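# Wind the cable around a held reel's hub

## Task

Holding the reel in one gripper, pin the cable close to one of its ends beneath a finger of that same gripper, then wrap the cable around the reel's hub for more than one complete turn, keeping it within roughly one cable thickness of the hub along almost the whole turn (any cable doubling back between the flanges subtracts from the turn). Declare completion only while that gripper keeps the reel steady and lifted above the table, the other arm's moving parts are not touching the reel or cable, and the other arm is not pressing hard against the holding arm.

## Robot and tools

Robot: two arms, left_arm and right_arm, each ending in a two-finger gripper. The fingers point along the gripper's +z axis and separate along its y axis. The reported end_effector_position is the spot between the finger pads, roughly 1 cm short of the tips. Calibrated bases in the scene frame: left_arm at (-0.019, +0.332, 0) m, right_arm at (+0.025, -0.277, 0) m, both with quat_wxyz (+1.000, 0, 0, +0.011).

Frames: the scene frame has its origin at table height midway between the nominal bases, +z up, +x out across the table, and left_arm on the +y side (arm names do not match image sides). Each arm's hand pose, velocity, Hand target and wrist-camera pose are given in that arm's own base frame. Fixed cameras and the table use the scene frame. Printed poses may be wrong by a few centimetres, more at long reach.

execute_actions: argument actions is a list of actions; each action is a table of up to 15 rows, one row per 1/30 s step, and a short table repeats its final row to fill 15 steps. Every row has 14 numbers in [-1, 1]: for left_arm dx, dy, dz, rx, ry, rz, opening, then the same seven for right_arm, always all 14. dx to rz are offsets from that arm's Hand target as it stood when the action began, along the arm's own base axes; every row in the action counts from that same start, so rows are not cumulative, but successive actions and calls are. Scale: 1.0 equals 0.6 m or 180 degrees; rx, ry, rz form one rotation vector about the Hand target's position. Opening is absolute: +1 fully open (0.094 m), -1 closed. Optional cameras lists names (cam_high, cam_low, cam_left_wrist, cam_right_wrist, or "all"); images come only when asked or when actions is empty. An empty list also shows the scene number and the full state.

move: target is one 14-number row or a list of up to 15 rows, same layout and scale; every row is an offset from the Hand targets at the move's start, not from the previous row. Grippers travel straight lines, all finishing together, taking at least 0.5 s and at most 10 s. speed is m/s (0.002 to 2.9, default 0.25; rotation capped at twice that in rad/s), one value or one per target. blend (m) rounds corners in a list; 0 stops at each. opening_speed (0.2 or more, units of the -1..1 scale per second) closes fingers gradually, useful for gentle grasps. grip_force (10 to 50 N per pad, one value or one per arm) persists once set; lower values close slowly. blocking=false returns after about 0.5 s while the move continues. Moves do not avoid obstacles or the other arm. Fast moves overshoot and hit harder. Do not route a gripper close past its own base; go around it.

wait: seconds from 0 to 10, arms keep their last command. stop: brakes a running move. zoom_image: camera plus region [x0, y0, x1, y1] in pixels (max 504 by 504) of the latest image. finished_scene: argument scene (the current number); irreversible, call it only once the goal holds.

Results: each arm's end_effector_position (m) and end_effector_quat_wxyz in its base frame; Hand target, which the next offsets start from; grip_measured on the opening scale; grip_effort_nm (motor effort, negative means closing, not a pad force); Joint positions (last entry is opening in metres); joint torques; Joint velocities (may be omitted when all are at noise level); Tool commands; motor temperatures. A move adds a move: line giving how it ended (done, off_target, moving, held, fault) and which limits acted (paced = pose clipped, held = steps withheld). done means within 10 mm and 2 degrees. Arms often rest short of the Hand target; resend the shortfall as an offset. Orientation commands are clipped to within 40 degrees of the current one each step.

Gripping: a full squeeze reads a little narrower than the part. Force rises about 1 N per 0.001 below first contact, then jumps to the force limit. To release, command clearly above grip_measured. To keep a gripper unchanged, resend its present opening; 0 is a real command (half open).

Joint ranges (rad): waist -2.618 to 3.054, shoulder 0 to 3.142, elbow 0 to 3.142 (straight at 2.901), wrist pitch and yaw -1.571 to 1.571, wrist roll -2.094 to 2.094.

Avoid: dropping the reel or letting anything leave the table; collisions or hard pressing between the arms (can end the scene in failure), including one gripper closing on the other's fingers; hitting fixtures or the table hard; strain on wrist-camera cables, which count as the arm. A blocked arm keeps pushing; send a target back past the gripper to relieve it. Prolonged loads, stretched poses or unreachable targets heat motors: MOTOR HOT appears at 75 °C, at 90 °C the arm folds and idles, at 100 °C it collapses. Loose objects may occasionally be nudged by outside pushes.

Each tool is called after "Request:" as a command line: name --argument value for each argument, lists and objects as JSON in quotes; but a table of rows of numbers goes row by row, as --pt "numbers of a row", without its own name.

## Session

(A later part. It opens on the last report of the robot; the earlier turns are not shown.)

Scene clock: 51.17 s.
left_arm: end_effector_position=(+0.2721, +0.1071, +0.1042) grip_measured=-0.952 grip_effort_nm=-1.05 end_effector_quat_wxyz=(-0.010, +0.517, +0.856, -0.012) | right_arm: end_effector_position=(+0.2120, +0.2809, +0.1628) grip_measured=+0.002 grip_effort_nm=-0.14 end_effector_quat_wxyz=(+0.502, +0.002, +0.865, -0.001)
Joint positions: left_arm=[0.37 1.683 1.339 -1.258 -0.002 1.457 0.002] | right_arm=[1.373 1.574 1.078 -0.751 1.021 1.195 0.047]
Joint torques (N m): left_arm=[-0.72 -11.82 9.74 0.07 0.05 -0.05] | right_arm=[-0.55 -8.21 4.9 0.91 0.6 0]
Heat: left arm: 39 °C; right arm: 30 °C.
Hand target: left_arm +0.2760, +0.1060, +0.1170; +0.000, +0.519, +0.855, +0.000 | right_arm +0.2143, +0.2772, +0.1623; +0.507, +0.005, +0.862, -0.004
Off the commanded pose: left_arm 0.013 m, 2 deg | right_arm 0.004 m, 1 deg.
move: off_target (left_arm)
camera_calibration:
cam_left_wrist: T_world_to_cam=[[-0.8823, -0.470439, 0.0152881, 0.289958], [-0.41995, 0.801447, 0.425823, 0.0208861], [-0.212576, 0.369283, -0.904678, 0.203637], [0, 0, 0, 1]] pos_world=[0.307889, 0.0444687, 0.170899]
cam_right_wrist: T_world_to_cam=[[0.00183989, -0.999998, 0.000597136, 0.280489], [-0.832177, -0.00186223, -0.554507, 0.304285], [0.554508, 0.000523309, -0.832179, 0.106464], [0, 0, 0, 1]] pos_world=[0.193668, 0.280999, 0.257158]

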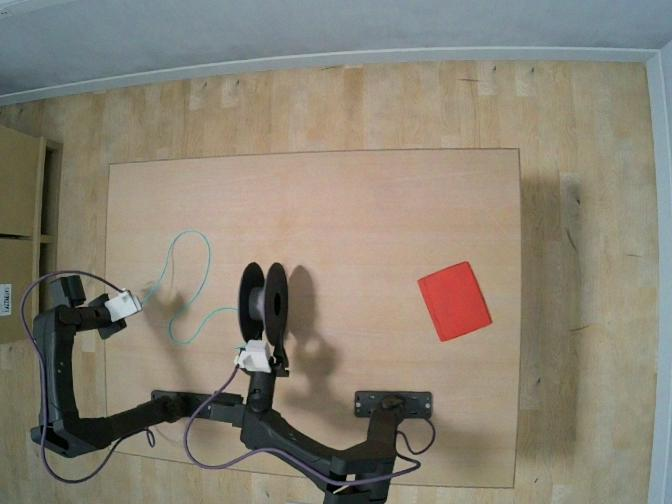

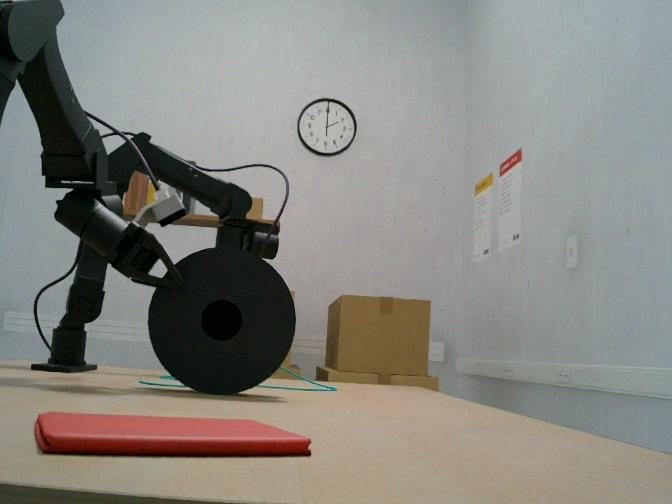

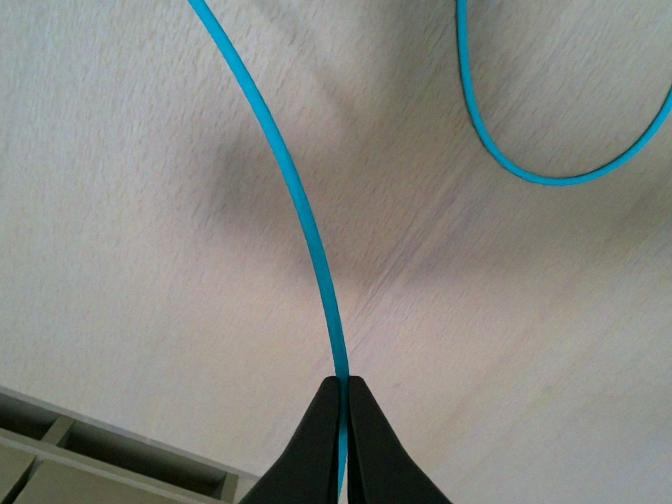

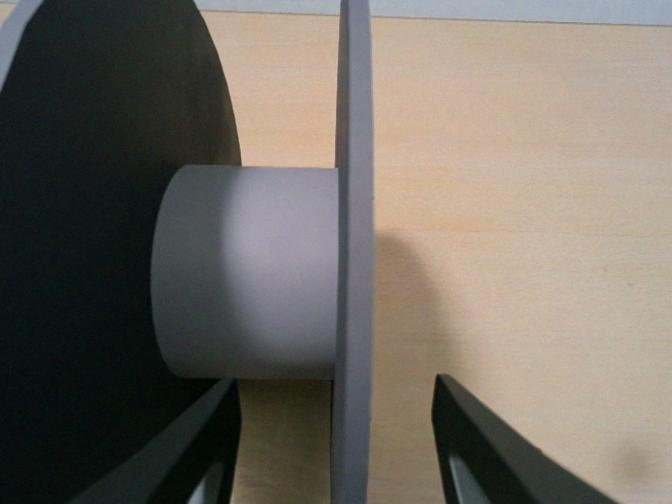

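Request:
move --pt "0.017 -0.3 0.305 0.0069 0.1238 0.495 -1 0 0 0 0 0 0 0" --pt "0.05 -0.635 0.27 0.0069 0.1238 0.495 -1 0 0 0 0 0 0 0" --speed '[0.25,0.15]' --cameras '["all"]'

Scene clock: 59.37 s.
left_arm: end_effector_position=(+0.3039, -0.2707, +0.2771) grip_measured=-0.952 grip_effort_nm=-1.05 end_effector_quat_wxyz=(-0.034, -0.263, +0.932, -0.246) | right_arm: end_effector_position=(+0.2120, +0.2809, +0.1628) grip_measured=+0.002 grip_effort_nm=-0.14 end_effector_quat_wxyz=(+0.502, +0.002, +0.865, -0.001)
Joint positions: left_arm=[-0.568 1.913 2.233 -1.55 0.374 -1.184 0.002] | right_arm=[1.373 1.574 1.078 -0.751 1.021 1.195 0.047]
Joint torques (N m): left_arm=[-0.05 -9.8 9.83 0.85 0.39 -0.07] | right_arm=[-0.53 -8.18 4.92 0.91 0.6 -0.01]
Heat: left arm: 39 °C; right arm: 30 °C.
Hand target: left_arm +0.3059, -0.2751, +0.2789; -0.154, -0.235, +0.956, -0.082 | right_arm +0.2143, +0.2772, +0.1623; +0.507, +0.005, +0.862, -0.004
Off the commanded pose: left_arm 0.005 m, 24 deg | right_arm 0.004 m, 1 deg.
joint sent to its limit (left arm) — joint 4 (wrist pitch), lower limit. The joint targets are off in orientation, not in position.
move: off_target (left_arm)
camera_calibration:
cam_left_wrist: T_world_to_cam=[[0.513414, -0.745258, 0.425436, -0.474636], [-0.801403, -0.239123, 0.548245, 0.0637307], [-0.306852, -0.622423, -0.720022, 0.215354], [0, 0, 0, 1]] pos_world=[0.360841, -0.204446, 0.322047]
cam_right_wrist: T_world_to_cam=[[0.00183989, -0.999998, 0.000597136, 0.280489], [-0.832177, -0.00186223, -0.554507, 0.304285], [0.554508, 0.000523309, -0.832179, 0.106464], [0, 0, 0, 1]] pos_world=[0.193668, 0.280999, 0.257158]

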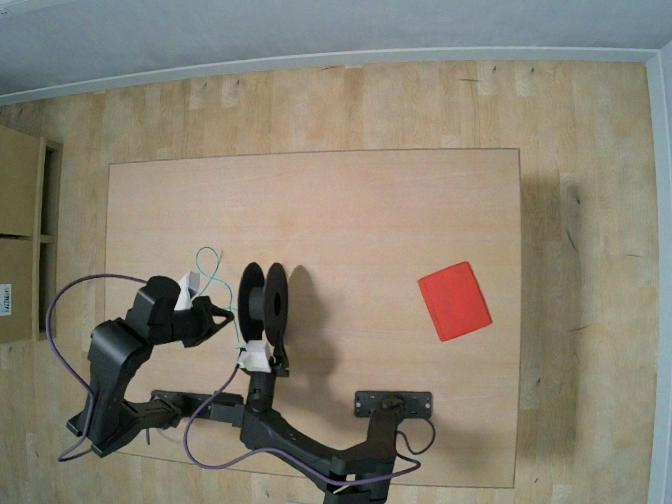

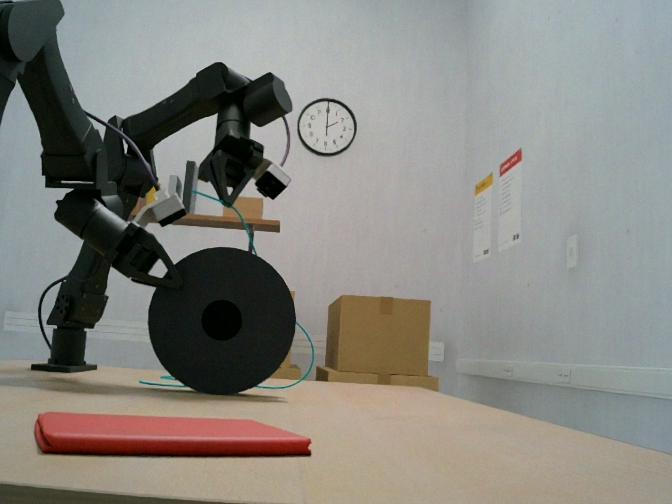

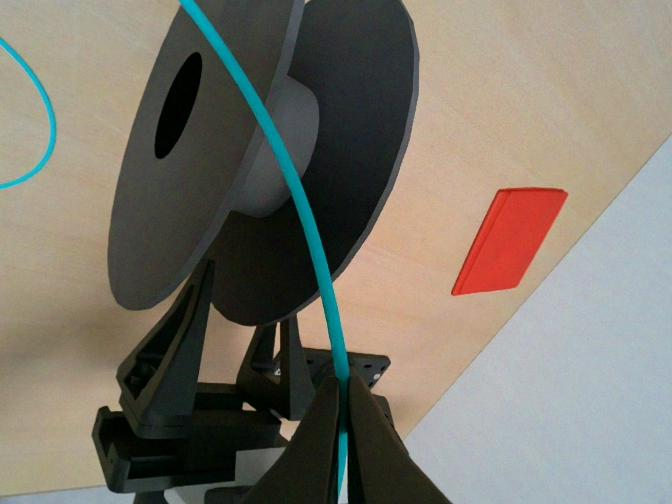

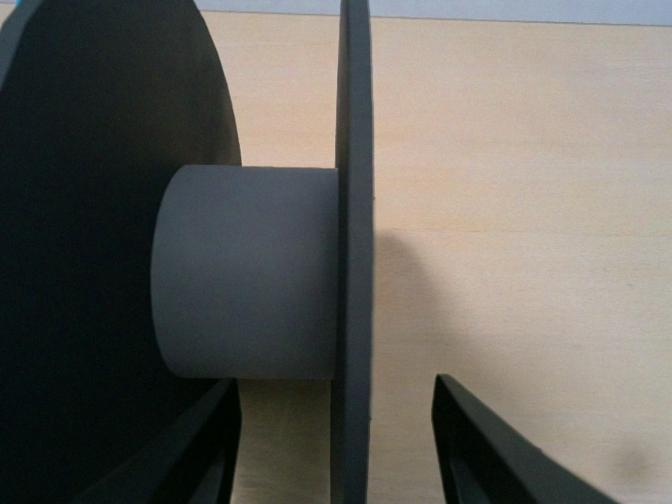

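Request:
move --target '[-0.017,-0.033,-0.103,0,0,0,-1,0,0,0,0,0,0,0]' --speed 0.08 --cameras '["cam_low","cam_left_wrist","cam_right_wrist"]'

Scene clock: 63.37 s.
left_arm: end_effector_position=(+0.2983, -0.2942, +0.2339) grip_measured=-0.952 grip_effort_nm=-1.05 end_effector_quat_wxyz=(-0.076, -0.250, +0.944, -0.202) | right_arm: end_effector_position=(+0.2120, +0.2810, +0.1628) grip_measured=+0.002 grip_effort_nm=-0.14 end_effector_quat_wxyz=(+0.502, +0.002, +0.865, -0.001)
Joint positions: left_arm=[-0.623 2.013 2.218 -1.55 0.374 -1.184 0.002] | right_arm=[1.373 1.574 1.078 -0.751 1.02 1.195 0.047]
Joint torques (N m): left_arm=[-0.7 -10.59 5.29 0.62 0.2 -0.02] | right_arm=[-0.58 -8.24 4.93 0.92 0.62 -0.01]
Heat: left arm: 39 °C; right arm: 30 °C.
Hand target: left_arm +0.2958, -0.2948, +0.2172; -0.154, -0.235, +0.956, -0.082 | right_arm +0.2143, +0.2772, +0.1623; +0.507, +0.005, +0.862, -0.004
Off the commanded pose: left_arm 0.017 m, 17 deg | right_arm 0.004 m, 1 deg.
joint sent to its limit (left arm) — joint 4 (wrist pitch), lower limit. The joint targets are off in orientation, not in position.
move: off_target (left_arm)
camera_calibration:
cam_left_wrist: T_world_to_cam=[[0.507037, -0.797584, 0.326761, -0.461228], [-0.758946, -0.233436, 0.607872, 0.0523937], [-0.408551, -0.556208, -0.723684, 0.21856], [0, 0, 0, 1]] pos_world=[0.362917, -0.234073, 0.277031]
cam_right_wrist: T_world_to_cam=[[0.00189688, -0.999998, 0.000514211, 0.280499], [-0.832376, -0.0018639, -0.554208, 0.304192], [0.554207, 0.000623246, -0.832378, 0.106462], [0, 0, 0, 1]] pos_world=[0.193668, 0.280999, 0.257058]
Images, in order (width x height): cam_low 672x504, cam_left_wrist 672x504, cam_right_wrist 672x504.

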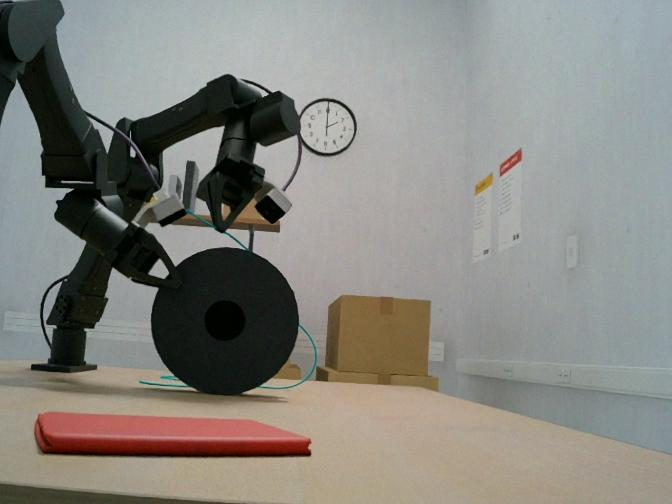

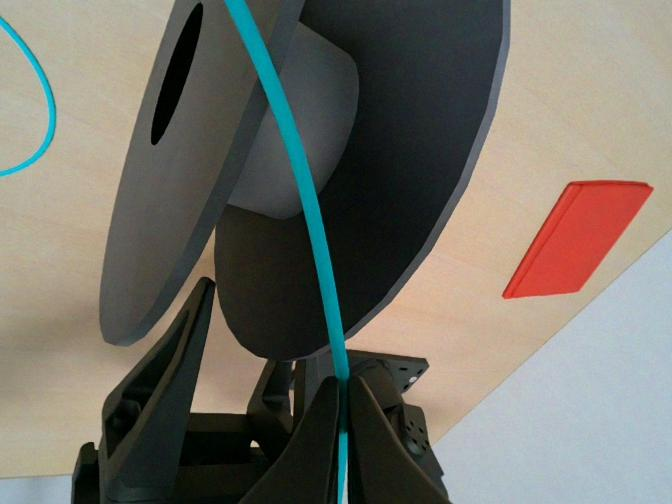

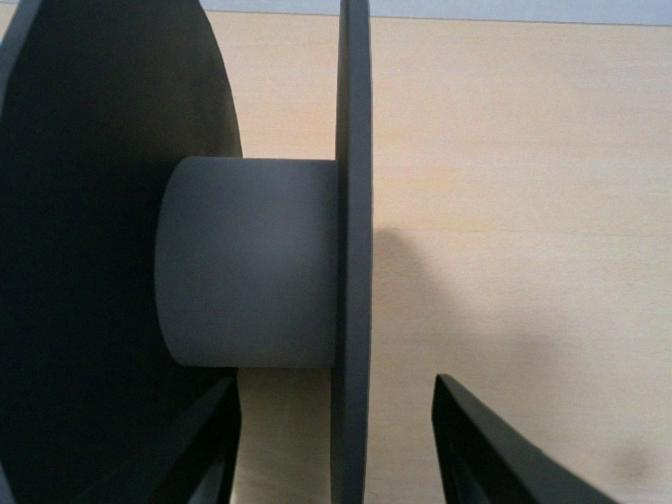

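Request:
move --target '[-0.007,-0.004,-0.055,0,0,0,-1,0,0,0,0,0,0,0]' --speed 0.06 --cameras '["cam_low","cam_left_wrist","cam_right_wrist"]'

Scene clock: 66.13 s.
left_arm: end_effector_position=(+0.2947, -0.2981, +0.2018) grip_measured=-0.952 grip_effort_nm=-1.05 end_effector_quat_wxyz=(-0.104, -0.248, +0.949, -0.165) | right_arm: end_effector_position=(+0.2120, +0.2810, +0.1628) grip_measured=+0.002 grip_effort_nm=-0.14 end_effector_quat_wxyz=(+0.502, +0.002, +0.865, -0.001)
Joint positions: left_arm=[-0.638 2.067 2.181 -1.55 0.37 -1.175 0.002] | right_arm=[1.373 1.574 1.078 -0.751 1.02 1.195 0.047]
Joint torques (N m): left_arm=[-0.73 -11.23 5.26 0.44 0.13 0.04] | right_arm=[-0.62 -8.21 4.9 0.93 0.61 -0.02]
Heat: left arm: 39 °C; right arm: 30 °C.
Hand target: left_arm +0.2915, -0.2973, +0.1842; -0.154, -0.235, +0.956, -0.082 | right_arm +0.2143, +0.2772, +0.1623; +0.507, +0.005, +0.862, -0.004
Off the commanded pose: left_arm 0.018 m, 11 deg | right_arm 0.004 m, 1 deg.
joint sent to its limit (left arm) — joint 4 (wrist pitch), lower limit. The joint targets are off in orientation, not in position.
move: off_target (left_arm)
camera_calibration:
cam_left_wrist: T_world_to_cam=[[0.508338, -0.82538, 0.245644, -0.444272], [-0.72168, -0.252669, 0.644465, 0.0442373], [-0.469862, -0.504883, -0.724102, 0.22509], [0, 0, 0, 1]] pos_world=[0.363527, -0.241872, 0.243612]
cam_right_wrist: T_world_to_cam=[[0.00189688, -0.999998, 0.000514211, 0.280499], [-0.832376, -0.0018639, -0.554208, 0.304192], [0.554207, 0.000623246, -0.832378, 0.106462], [0, 0, 0, 1]] pos_world=[0.193668, 0.280999, 0.257058]
Images, in order (width x height): cam_low 672x504, cam_left_wrist 672x504, cam_right_wrist 672x504.

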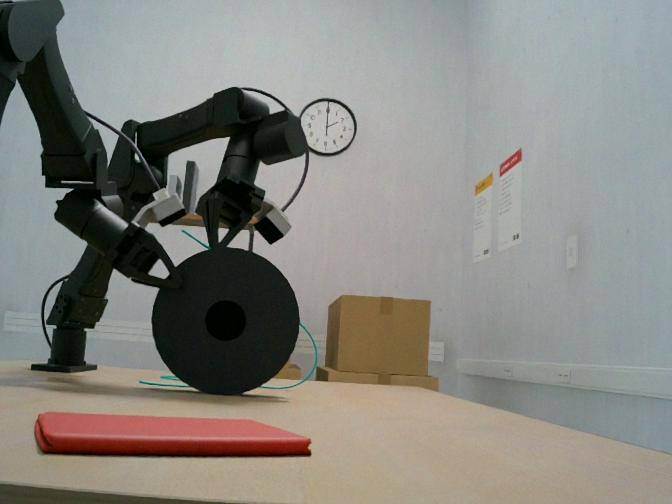

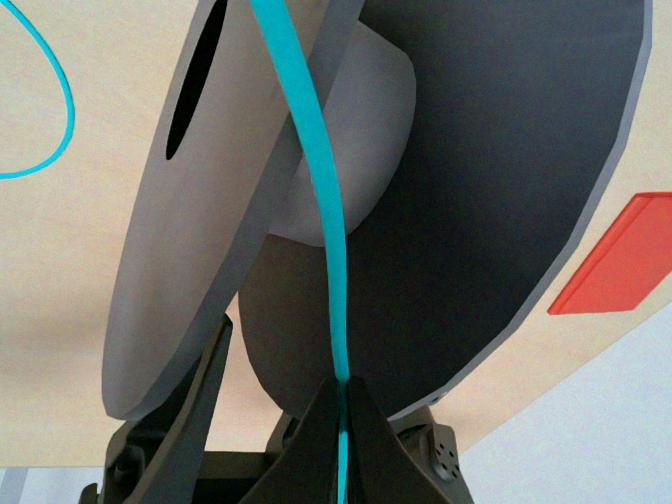

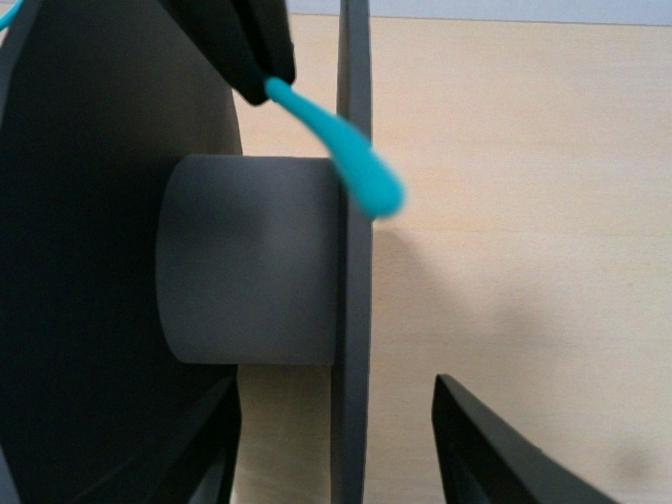

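Request:
move --target '[0.0,0,0,0,0,-0.18,-1,0,0,0,0,0,0,0]' --speed 0.1 --cameras '["cam_low","cam_left_wrist","cam_right_wrist"]'

Scene clock: 70.53 s.
left_arm: end_effector_position=(+0.2939, -0.2973, +0.1979) grip_measured=-0.952 grip_effort_nm=-1.05 end_effector_quat_wxyz=(-0.040, +0.012, +0.986, -0.160) | right_arm: end_effector_position=(+0.2120, +0.2810, +0.1628) grip_measured=+0.002 grip_effort_nm=-0.14 end_effector_quat_wxyz=(+0.502, +0.002, +0.865, -0.001)
Joint positions: left_arm=[-0.664 2.067 2.181 -1.55 0.304 -0.66 0.002] | right_arm=[1.373 1.574 1.078 -0.751 1.02 1.195 0.047]
Joint torques (N m): left_arm=[-0.73 -11.51 6.05 0.46 0.14 0.08] | right_arm=[-0.59 -8.2 4.97 0.92 0.6 -0.01]
Heat: left arm: 38 °C; right arm: 30 °C.
Hand target: left_arm +0.2916, -0.2973, +0.1842; -0.171, +0.041, +0.984, -0.036 | right_arm +0.2143, +0.2772, +0.1623; +0.507, +0.005, +0.862, -0.004
Off the commanded pose: left_arm 0.014 m, 21 deg | right_arm 0.004 m, 1 deg.
joint sent to its limit (left arm) — joint 4 (wrist pitch), lower limit. The joint targets are off in orientation, not in position.
move: off_target (left_arm)
camera_calibration:
cam_left_wrist: T_world_to_cam=[[-0.00664795, -0.953669, 0.300785, -0.33999], [-0.8689, 0.154387, 0.470295, 0.245171], [-0.494943, -0.258225, -0.829669, 0.323882], [0, 0, 0, 1]] pos_world=[0.371072, -0.278455, 0.255676]
cam_right_wrist: T_world_to_cam=[[0.00189688, -0.999998, 0.000514211, 0.280499], [-0.832376, -0.0018639, -0.554208, 0.304192], [0.554207, 0.000623246, -0.832378, 0.106462], [0, 0, 0, 1]] pos_world=[0.193668, 0.280999, 0.257058]
Images, in order (width x height): cam_low 672x504, cam_left_wrist 672x504, cam_right_wrist 672x504.

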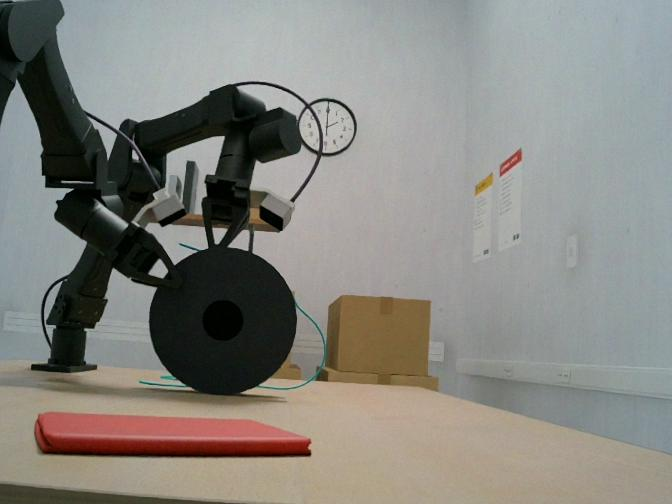

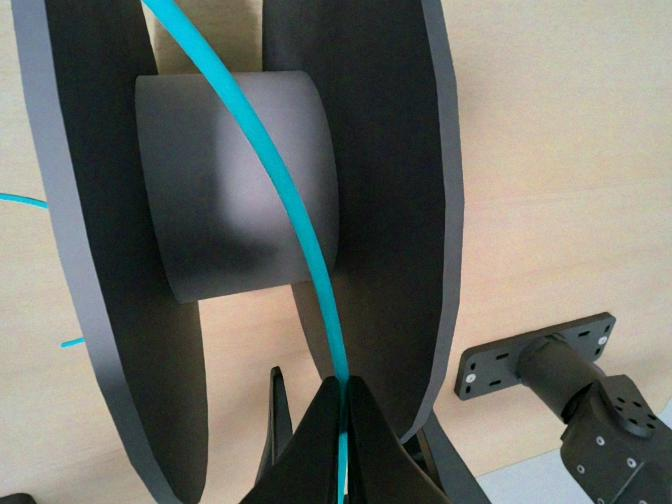

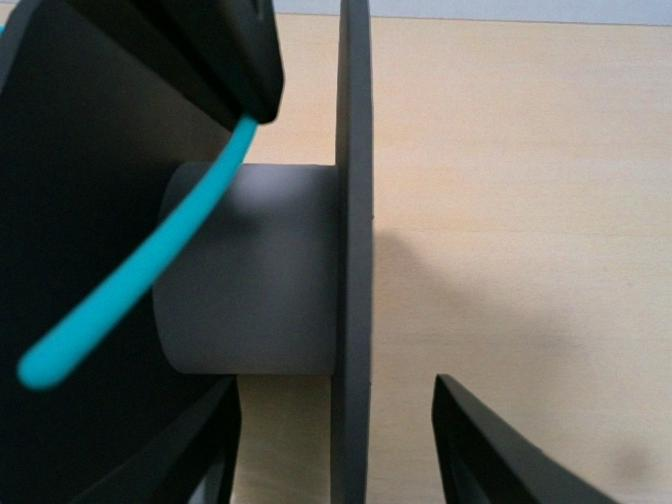

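Request:
move --target '[0.0,-0.012,-0.035,0,0,0.1,-1,0,0,0,0,0,0,0]' --speed 0.07 --cameras '["cam_low","cam_left_wrist","cam_right_wrist"]'

Scene clock: 74.23 s.
left_arm: end_effector_position=(+0.2952, -0.3020, +0.1756) grip_measured=-0.952 grip_effort_nm=-1.05 end_effector_quat_wxyz=(-0.088, -0.123, +0.979, -0.139) | right_arm: end_effector_position=(+0.2120, +0.2810, +0.1628) grip_measured=+0.002 grip_effort_nm=-0.14 end_effector_quat_wxyz=(+0.502, +0.002, +0.865, -0.001)
Joint positions: left_arm=[-0.664 2.126 2.181 -1.55 0.321 -0.927 0.002] | right_arm=[1.373 1.574 1.078 -0.751 1.02 1.195 0.047]
Joint torques (N m): left_arm=[-0.47 -11.66 6.65 0.36 0.37 -0.07] | right_arm=[-0.61 -8.21 4.94 0.91 0.62 -0.01]
Heat: left arm: 38 °C; right arm: 30 °C.
Hand target: left_arm +0.2915, -0.3045, +0.1632; -0.163, -0.113, +0.978, -0.062 | right_arm +0.2143, +0.2772, +0.1623; +0.507, +0.005, +0.862, -0.004
Off the commanded pose: left_arm 0.013 m, 12 deg | right_arm 0.004 m, 1 deg.
joint sent to its limit (left arm) — joint 4 (wrist pitch), lower limit. The joint targets are off in orientation, not in position.
move: off_target (left_arm)
camera_calibration:
cam_left_wrist: T_world_to_cam=[[0.2683, -0.934622, 0.233447, -0.401388], [-0.804724, -0.0842308, 0.587644, 0.145706], [-0.529561, -0.345525, -0.774711, 0.279075], [0, 0, 0, 1]] pos_world=[0.372733, -0.266445, 0.224282]
cam_right_wrist: T_world_to_cam=[[0.00190236, -0.999998, 0.000152892, 0.280691], [-0.83233, -0.00166814, -0.554278, 0.304201], [0.554277, 0.000927181, -0.832332, 0.106434], [0, 0, 0, 1]] pos_world=[0.193668, 0.281099, 0.257158]
Images, in order (width x height): cam_low 672x504, cam_left_wrist 672x504, cam_right_wrist 672x504.

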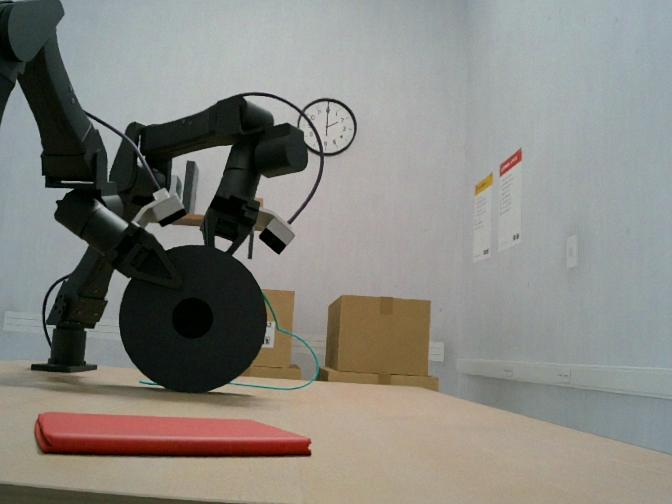

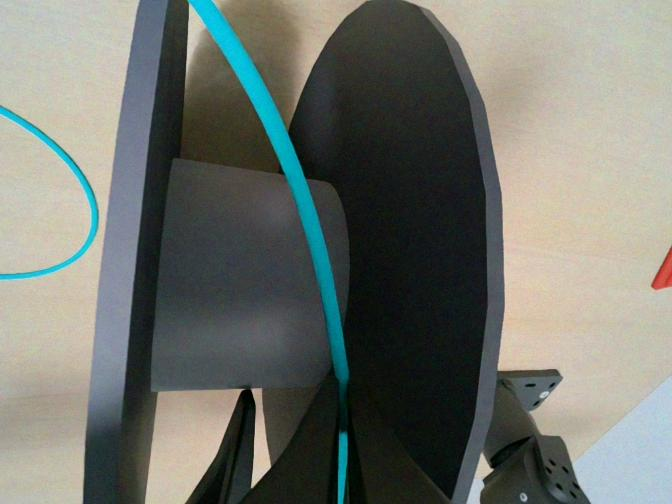

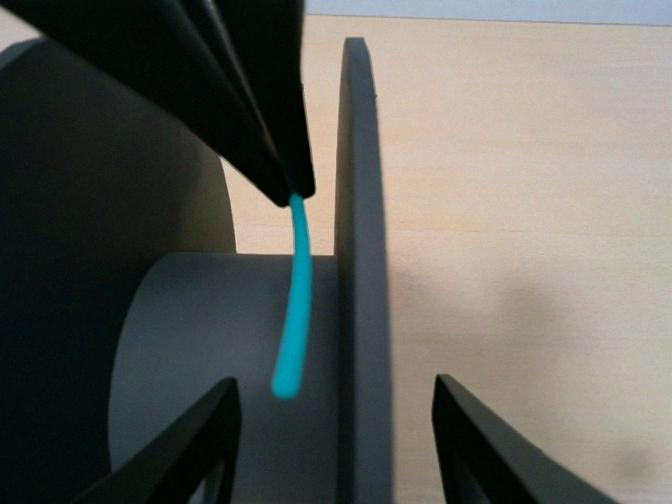

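Request:
move --pt "0 0 0 0 0 0 -1 0.003 0 0.012 0 0 0 0" --pt "0 0 0 0 0 0 -1 0.003 0 0.012 0 0 0 -0.45" --opening_speed 0.4 --speed 0.04 --cameras '["cam_low","cam_left_wrist","cam_right_wrist"]'

Request:
zoom_image --camera "cam_right_wrist" --region '[180, 180, 460, 504]'

Scene clock: 77.00 s.
left_arm: end_effector_position=(+0.2951, -0.3021, +0.1757) grip_measured=-0.952 grip_effort_nm=-1.05 end_effector_quat_wxyz=(-0.088, -0.123, +0.979, -0.139) | right_arm: end_effector_position=(+0.2132, +0.2801, +0.1626) grip_measured=-0.448 grip_effort_nm=-0.14 end_effector_quat_wxyz=(+0.501, -0.001, +0.865, -0.005)
Joint positions: left_arm=[-0.664 2.126 2.181 -1.55 0.322 -0.927 0.002] | right_arm=[1.368 1.574 1.078 -0.751 1.019 1.183 0.026]
Joint torques (N m): left_arm=[-0.46 -11.71 6.67 0.33 0.37 -0.06] | right_arm=[-0.65 -8.98 6.53 0.72 0.61 -0.01]
Heat: left arm: 38 °C; right arm: 30 °C.
Hand target: left_arm +0.2915, -0.3045, +0.1632; -0.163, -0.113, +0.978, -0.062 | right_arm +0.2161, +0.2772, +0.1695; +0.507, +0.005, +0.862, -0.004
Off the commanded pose: left_arm 0.013 m, 12 deg | right_arm 0.008 m, 1 deg.
joint sent to its limit (left arm) — joint 4 (wrist pitch), lower limit. The joint targets are off in orientation, not in position.
move: off_target (left_arm)
camera_calibration:
cam_left_wrist: T_world_to_cam=[[0.268717, -0.934404, 0.233837, -0.401665], [-0.80438, -0.0841447, 0.588126, 0.145485], [-0.529872, -0.346134, -0.774227, 0.278886], [0, 0, 0, 1]] pos_world=[0.372733, -0.266544, 0.224282]
cam_right_wrist: T_world_to_cam=[[0.00351469, -0.999939, 0.0104945, 0.277599], [-0.833134, -0.00873224, -0.553003, 0.30707], [0.553061, -0.0067997, -0.833113, 0.108101], [0, 0, 0, 1]] pos_world=[0.195068, 0.280998, 0.256958]
Images, in order (width x height): cam_low 672x504, cam_left_wrist 672x504, cam_right_wrist 672x504.

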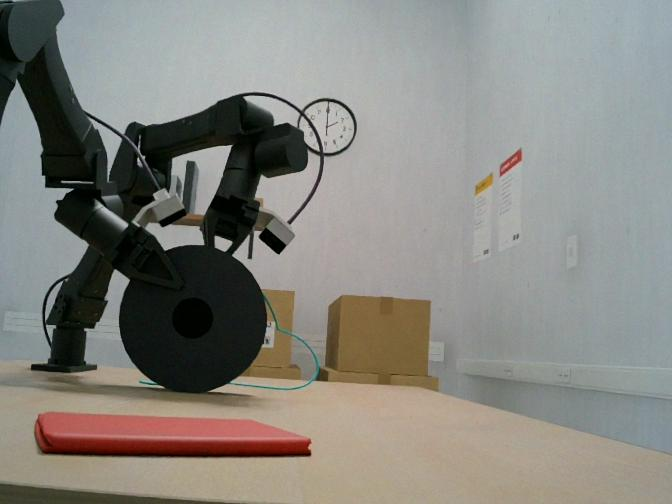

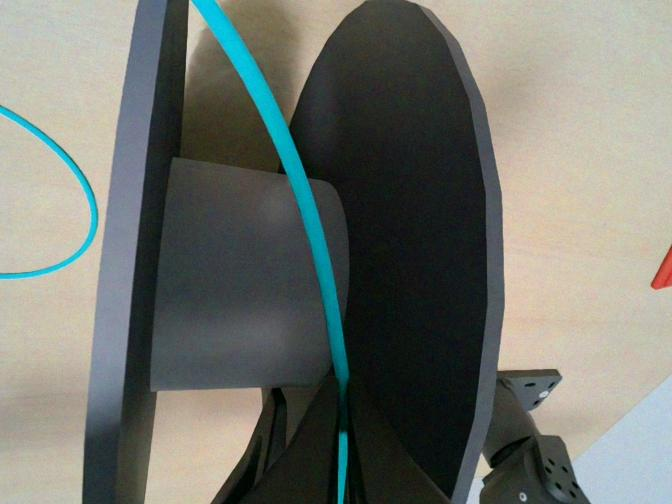

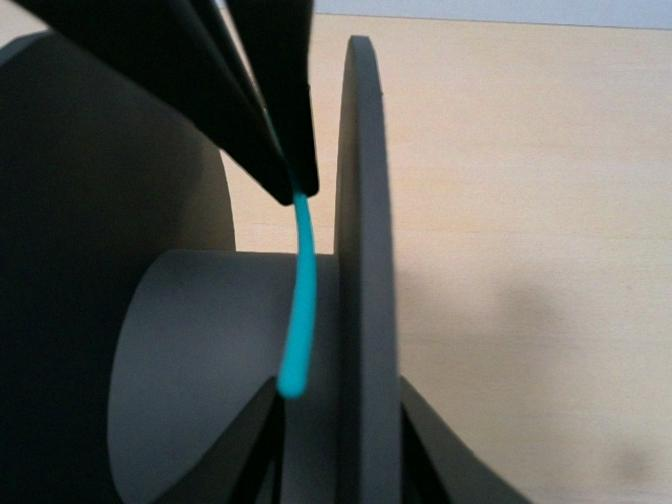

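Scaled by 1.556 from the camera's 672x504 image, which has a finer 960x720 frame.

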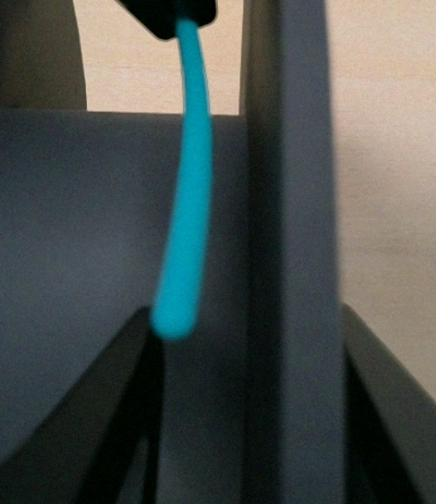

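Request:
move --pt "0 0 0 0 0 0 -1 0 0 0 0 0 0 0" --pt "-0.02 0 -0.012 0 0 0 -1 0.017 0 0.045 0 0 0 0" --opening_speed 0.6 --speed 0.04 --cameras '["cam_low","cam_left_wrist","cam_right_wrist"]'

Scene clock: 83.40 s.
left_arm: end_effector_position=(+0.2865, -0.3038, +0.1685) grip_measured=-0.952 grip_effort_nm=-1.05 end_effector_quat_wxyz=(-0.099, -0.121, +0.979, -0.128) | right_arm: end_effector_position=(+0.2231, +0.2794, +0.1801) grip_measured=-0.002 grip_effort_nm=0.11 end_effector_quat_wxyz=(+0.500, -0.006, +0.866, -0.013)
Joint positions: left_arm=[-0.68 2.126 2.153 -1.55 0.322 -0.934 0.002] | right_arm=[1.334 1.562 1.136 -0.786 1.007 1.121 0.047]
Joint torques (N m): left_arm=[-0.68 -12.57 5.26 0.29 0.36 -0.07] | right_arm=[-0.76 -10.15 8.54 0.63 0.61 -0.01]
Heat: left arm: 38 °C; right arm: 30 °C.
Hand target: left_arm +0.2795, -0.3045, +0.1560; -0.163, -0.113, +0.978, -0.062 | right_arm +0.2263, +0.2772, +0.1965; +0.507, +0.005, +0.862, -0.004
Off the commanded pose: left_arm 0.014 m, 11 deg | right_arm 0.017 m, 2 deg.
joint sent to its limit (left arm) — joint 4 (wrist pitch), lower limit. The joint targets are off in orientation, not in position.
move: off_target (left_arm, right_arm)
camera_calibration:
cam_left_wrist: T_world_to_cam=[[0.265038, -0.94105, 0.210188, -0.396138], [-0.791022, -0.0875449, 0.605491, 0.134852], [-0.551397, -0.326741, -0.767595, 0.279124], [0, 0, 0, 1]] pos_world=[0.365571, -0.269779, 0.215866]
cam_right_wrist: T_world_to_cam=[[0.00447021, -0.999586, 0.028438, 0.273253], [-0.835195, -0.0193714, -0.549613, 0.32783], [0.549936, -0.0212944, -0.834935, 0.122222], [0, 0, 0, 1]] pos_world=[0.205367, 0.282093, 0.274456]
Images, in order (width x height): cam_low 672x504, cam_left_wrist 672x504, cam_right_wrist 672x504.

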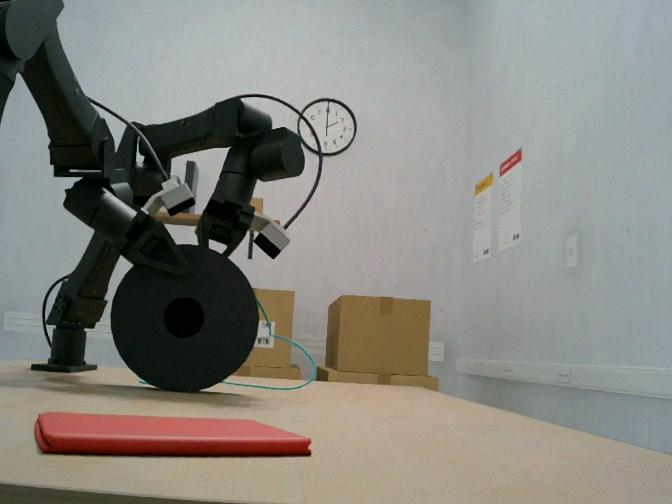

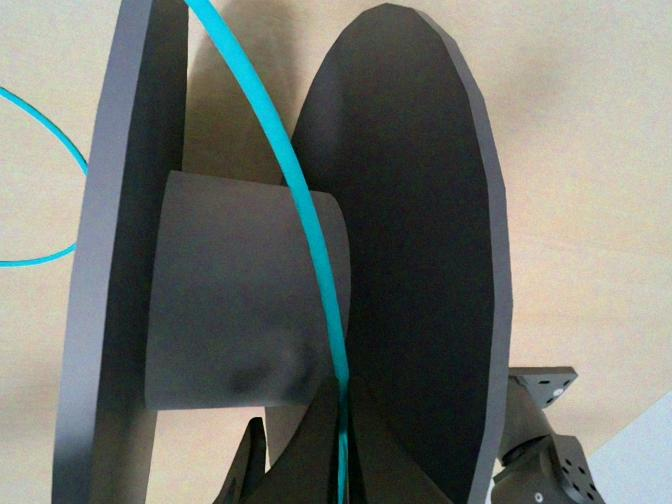

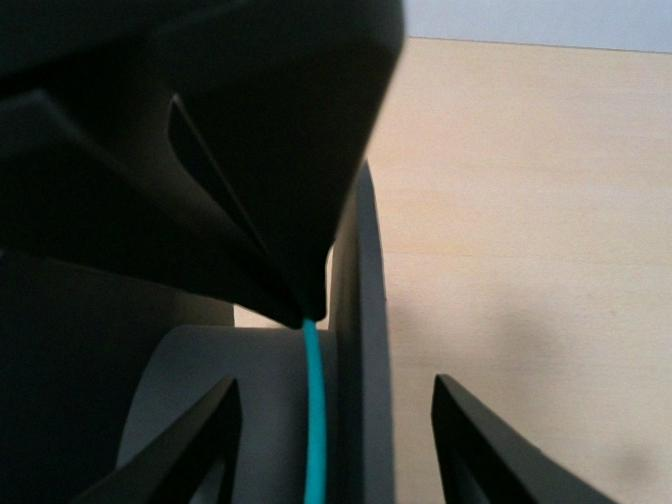

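Request:
move --target '[0,0,0,0,0,0,-1,0,0,0,0,0,0,-0.62]' --opening_speed 0.4 --speed 0.04 --cameras '["cam_left_wrist","cam_right_wrist"]'

Request:
zoom_image --camera "cam_right_wrist" --region '[180, 250, 460, 504]'

Scene clock: 85.47 s.
left_arm: end_effector_position=(+0.2865, -0.3038, +0.1685) grip_measured=-0.952 grip_effort_nm=-1.05 end_effector_quat_wxyz=(-0.099, -0.121, +0.979, -0.128) | right_arm: end_effector_position=(+0.2231, +0.2793, +0.1800) grip_measured=-0.618 grip_effort_nm=-0.14 end_effector_quat_wxyz=(+0.499, -0.007, +0.866, -0.013)
Joint positions: left_arm=[-0.68 2.126 2.153 -1.55 0.322 -0.934 0.002] | right_arm=[1.334 1.562 1.136 -0.788 1.007 1.12 0.018]
Joint torques (N m): left_arm=[-0.64 -12.57 5.26 0.3 0.38 -0.07] | right_arm=[-0.7 -10.22 8.53 0.61 0.6 -0.01]
Heat: left arm: 38 °C; right arm: 30 °C.
Hand target: left_arm +0.2795, -0.3045, +0.1560; -0.163, -0.113, +0.978, -0.062 | right_arm +0.2263, +0.2772, +0.1966; +0.507, +0.005, +0.862, -0.004
Off the commanded pose: left_arm 0.014 m, 11 deg | right_arm 0.017 m, 2 deg.
joint sent to its limit (left arm) — joint 4 (wrist pitch), lower limit. The joint targets are off in orientation, not in position.
move: off_target (left_arm, right_arm)
camera_calibration:
cam_left_wrist: T_world_to_cam=[[0.265038, -0.94105, 0.210188, -0.396138], [-0.791022, -0.0875449, 0.605491, 0.134852], [-0.551397, -0.326741, -0.767595, 0.279124], [0, 0, 0, 1]] pos_world=[0.365571, -0.269779, 0.215866]
cam_right_wrist: T_world_to_cam=[[0.0049662, -0.999531, 0.0302158, 0.272651], [-0.835528, -0.0207493, -0.549055, 0.328079], [0.549425, -0.0225194, -0.83524, 0.122672], [0, 0, 0, 1]] pos_world=[0.205367, 0.282093, 0.274356]
Images, in order (width x height): cam_left_wrist 672x504, cam_right_wrist 672x504.

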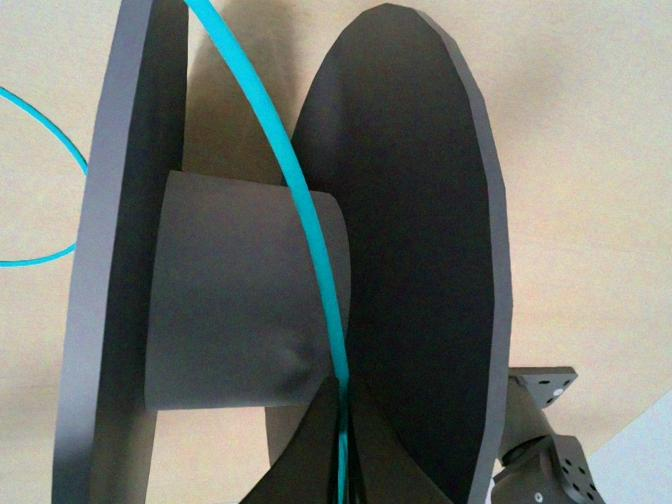

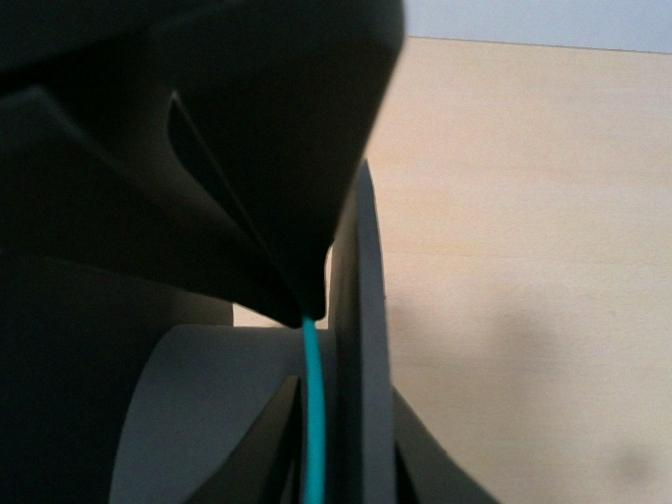

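Scaled by 1.800 from the camera's 672x504 image, which has a finer 960x720 frame.

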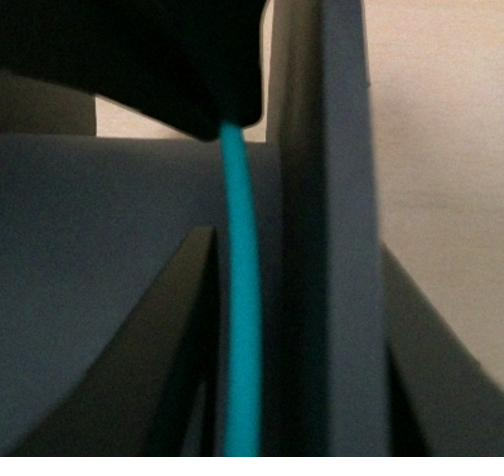

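Request:
move --target '[0,0,0,0,0,0,-1,0,0,0,0,0,0,-0.8]' --opening_speed 0.4 --cameras '["cam_right_wrist"]'

Request:
zoom_image --camera "cam_right_wrist" --region '[180, 250, 460, 504]'

Scene clock: 86.40 s.
left_arm: end_effector_position=(+0.2865, -0.3039, +0.1685) grip_measured=-0.952 grip_effort_nm=-1.06 end_effector_quat_wxyz=(-0.099, -0.121, +0.979, -0.128) | right_arm: end_effector_position=(+0.2229, +0.2788, +0.1798) grip_measured=-0.798 grip_effort_nm=-0.14 end_effector_quat_wxyz=(+0.499, -0.008, +0.866, -0.015)
Joint positions: left_arm=[-0.68 2.126 2.153 -1.55 0.322 -0.934 0.002] | right_arm=[1.334 1.562 1.136 -0.791 1.007 1.12 0.01]
Joint torques (N m): left_arm=[-0.64 -12.59 5.24 0.28 0.37 -0.06] | right_arm=[-0.75 -10.22 8.55 0.63 0.59 0]
Heat: left arm: 38 °C; right arm: 30 °C.
Hand target: left_arm +0.2795, -0.3045, +0.1560; -0.163, -0.113, +0.978, -0.062 | right_arm +0.2263, +0.2772, +0.1966; +0.507, +0.006, +0.862, -0.004
Off the commanded pose: left_arm 0.014 m, 11 deg | right_arm 0.017 m, 2 deg.
joint sent to its limit (left arm) — joint 4 (wrist pitch), lower limit. The joint targets are off in orientation, not in position.
move: off_target (left_arm, right_arm)
camera_calibration:
cam_right_wrist: T_world_to_cam=[[0.00503784, -0.999426, 0.0335106, 0.271509], [-0.836002, -0.0225972, -0.548261, 0.328282], [0.548704, -0.0252528, -0.835635, 0.123582], [0, 0, 0, 1]] pos_world=[0.205266, 0.281892, 0.274155]
Images, in order (width x height): cam_right_wrist 672x504.

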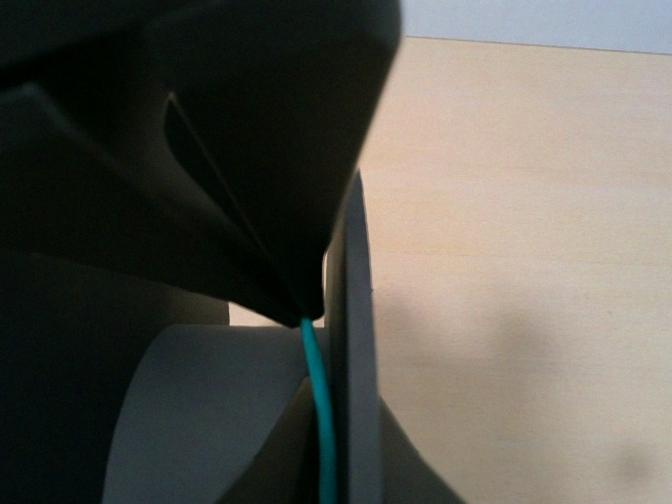

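Scaled by 1.800 from the camera's 672x504 image, which has a finer 960x720 frame.

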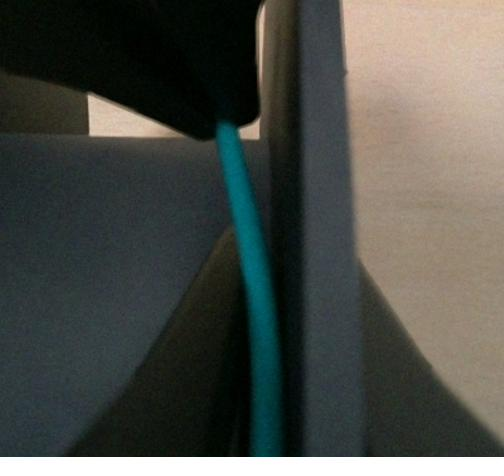

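Pushing it. Close fully.

Request:
move --target '[0,0,0,0,0,0,-1,0,0,0,0,0,0,-1]' --opening_speed 0.4 --cameras '["cam_right_wrist"]'

Request:
zoom_image --camera "cam_right_wrist" --region '[180, 250, 460, 504]'

Scene clock: 87.50 s.
left_arm: end_effector_position=(+0.2864, -0.3040, +0.1686) grip_measured=-0.952 grip_effort_nm=-1.05 end_effector_quat_wxyz=(-0.100, -0.121, +0.979, -0.128) | right_arm: end_effector_position=(+0.2229, +0.2788, +0.1800) grip_measured=-0.868 grip_effort_nm=-1.04 end_effector_quat_wxyz=(+0.499, -0.008, +0.866, -0.014)
Joint positions: left_arm=[-0.68 2.126 2.153 -1.55 0.323 -0.934 0.002] | right_arm=[1.334 1.561 1.136 -0.791 1.007 1.12 0.006]
Joint torques (N m): left_arm=[-0.7 -12.62 5.3 0.29 0.36 -0.07] | right_arm=[-0.76 -10.13 8.53 0.65 0.59 -0.01]
Heat: left arm: 38 °C; right arm: 30 °C.
Hand target: left_arm +0.2795, -0.3045, +0.1560; -0.163, -0.113, +0.978, -0.062 | right_arm +0.2263, +0.2772, +0.1966; +0.507, +0.006, +0.862, -0.003
Off the commanded pose: left_arm 0.014 m, 11 deg | right_arm 0.017 m, 2 deg.
joint sent to its limit (left arm) — joint 4 (wrist pitch), lower limit. The joint targets are off in orientation, not in position.
move: off_target (left_arm, right_arm)
camera_calibration:
cam_right_wrist: T_world_to_cam=[[0.00510669, -0.999452, 0.0327065, 0.271617], [-0.836069, -0.0222106, -0.548174, 0.32827], [0.5486, -0.0245455, -0.835725, 0.123593], [0, 0, 0, 1]] pos_world=[0.205266, 0.281792, 0.274355]
Images, in order (width x height): cam_right_wrist 672x504.

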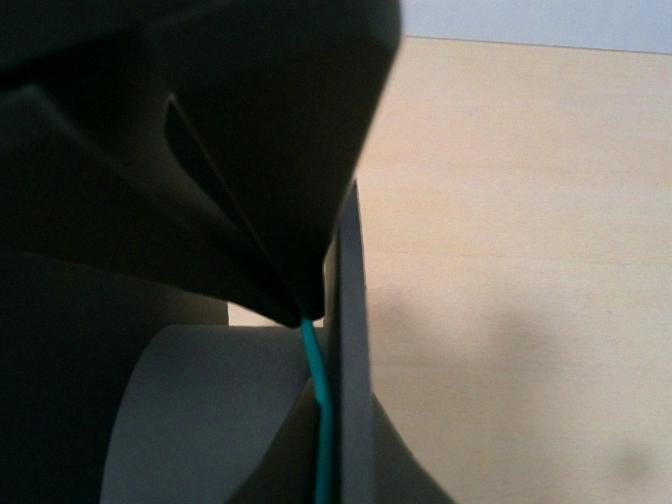

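Scaled by 1.800 from the camera's 672x504 image, which has a finer 960x720 frame.

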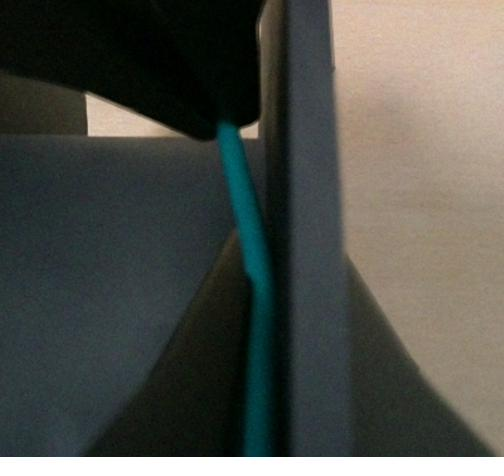

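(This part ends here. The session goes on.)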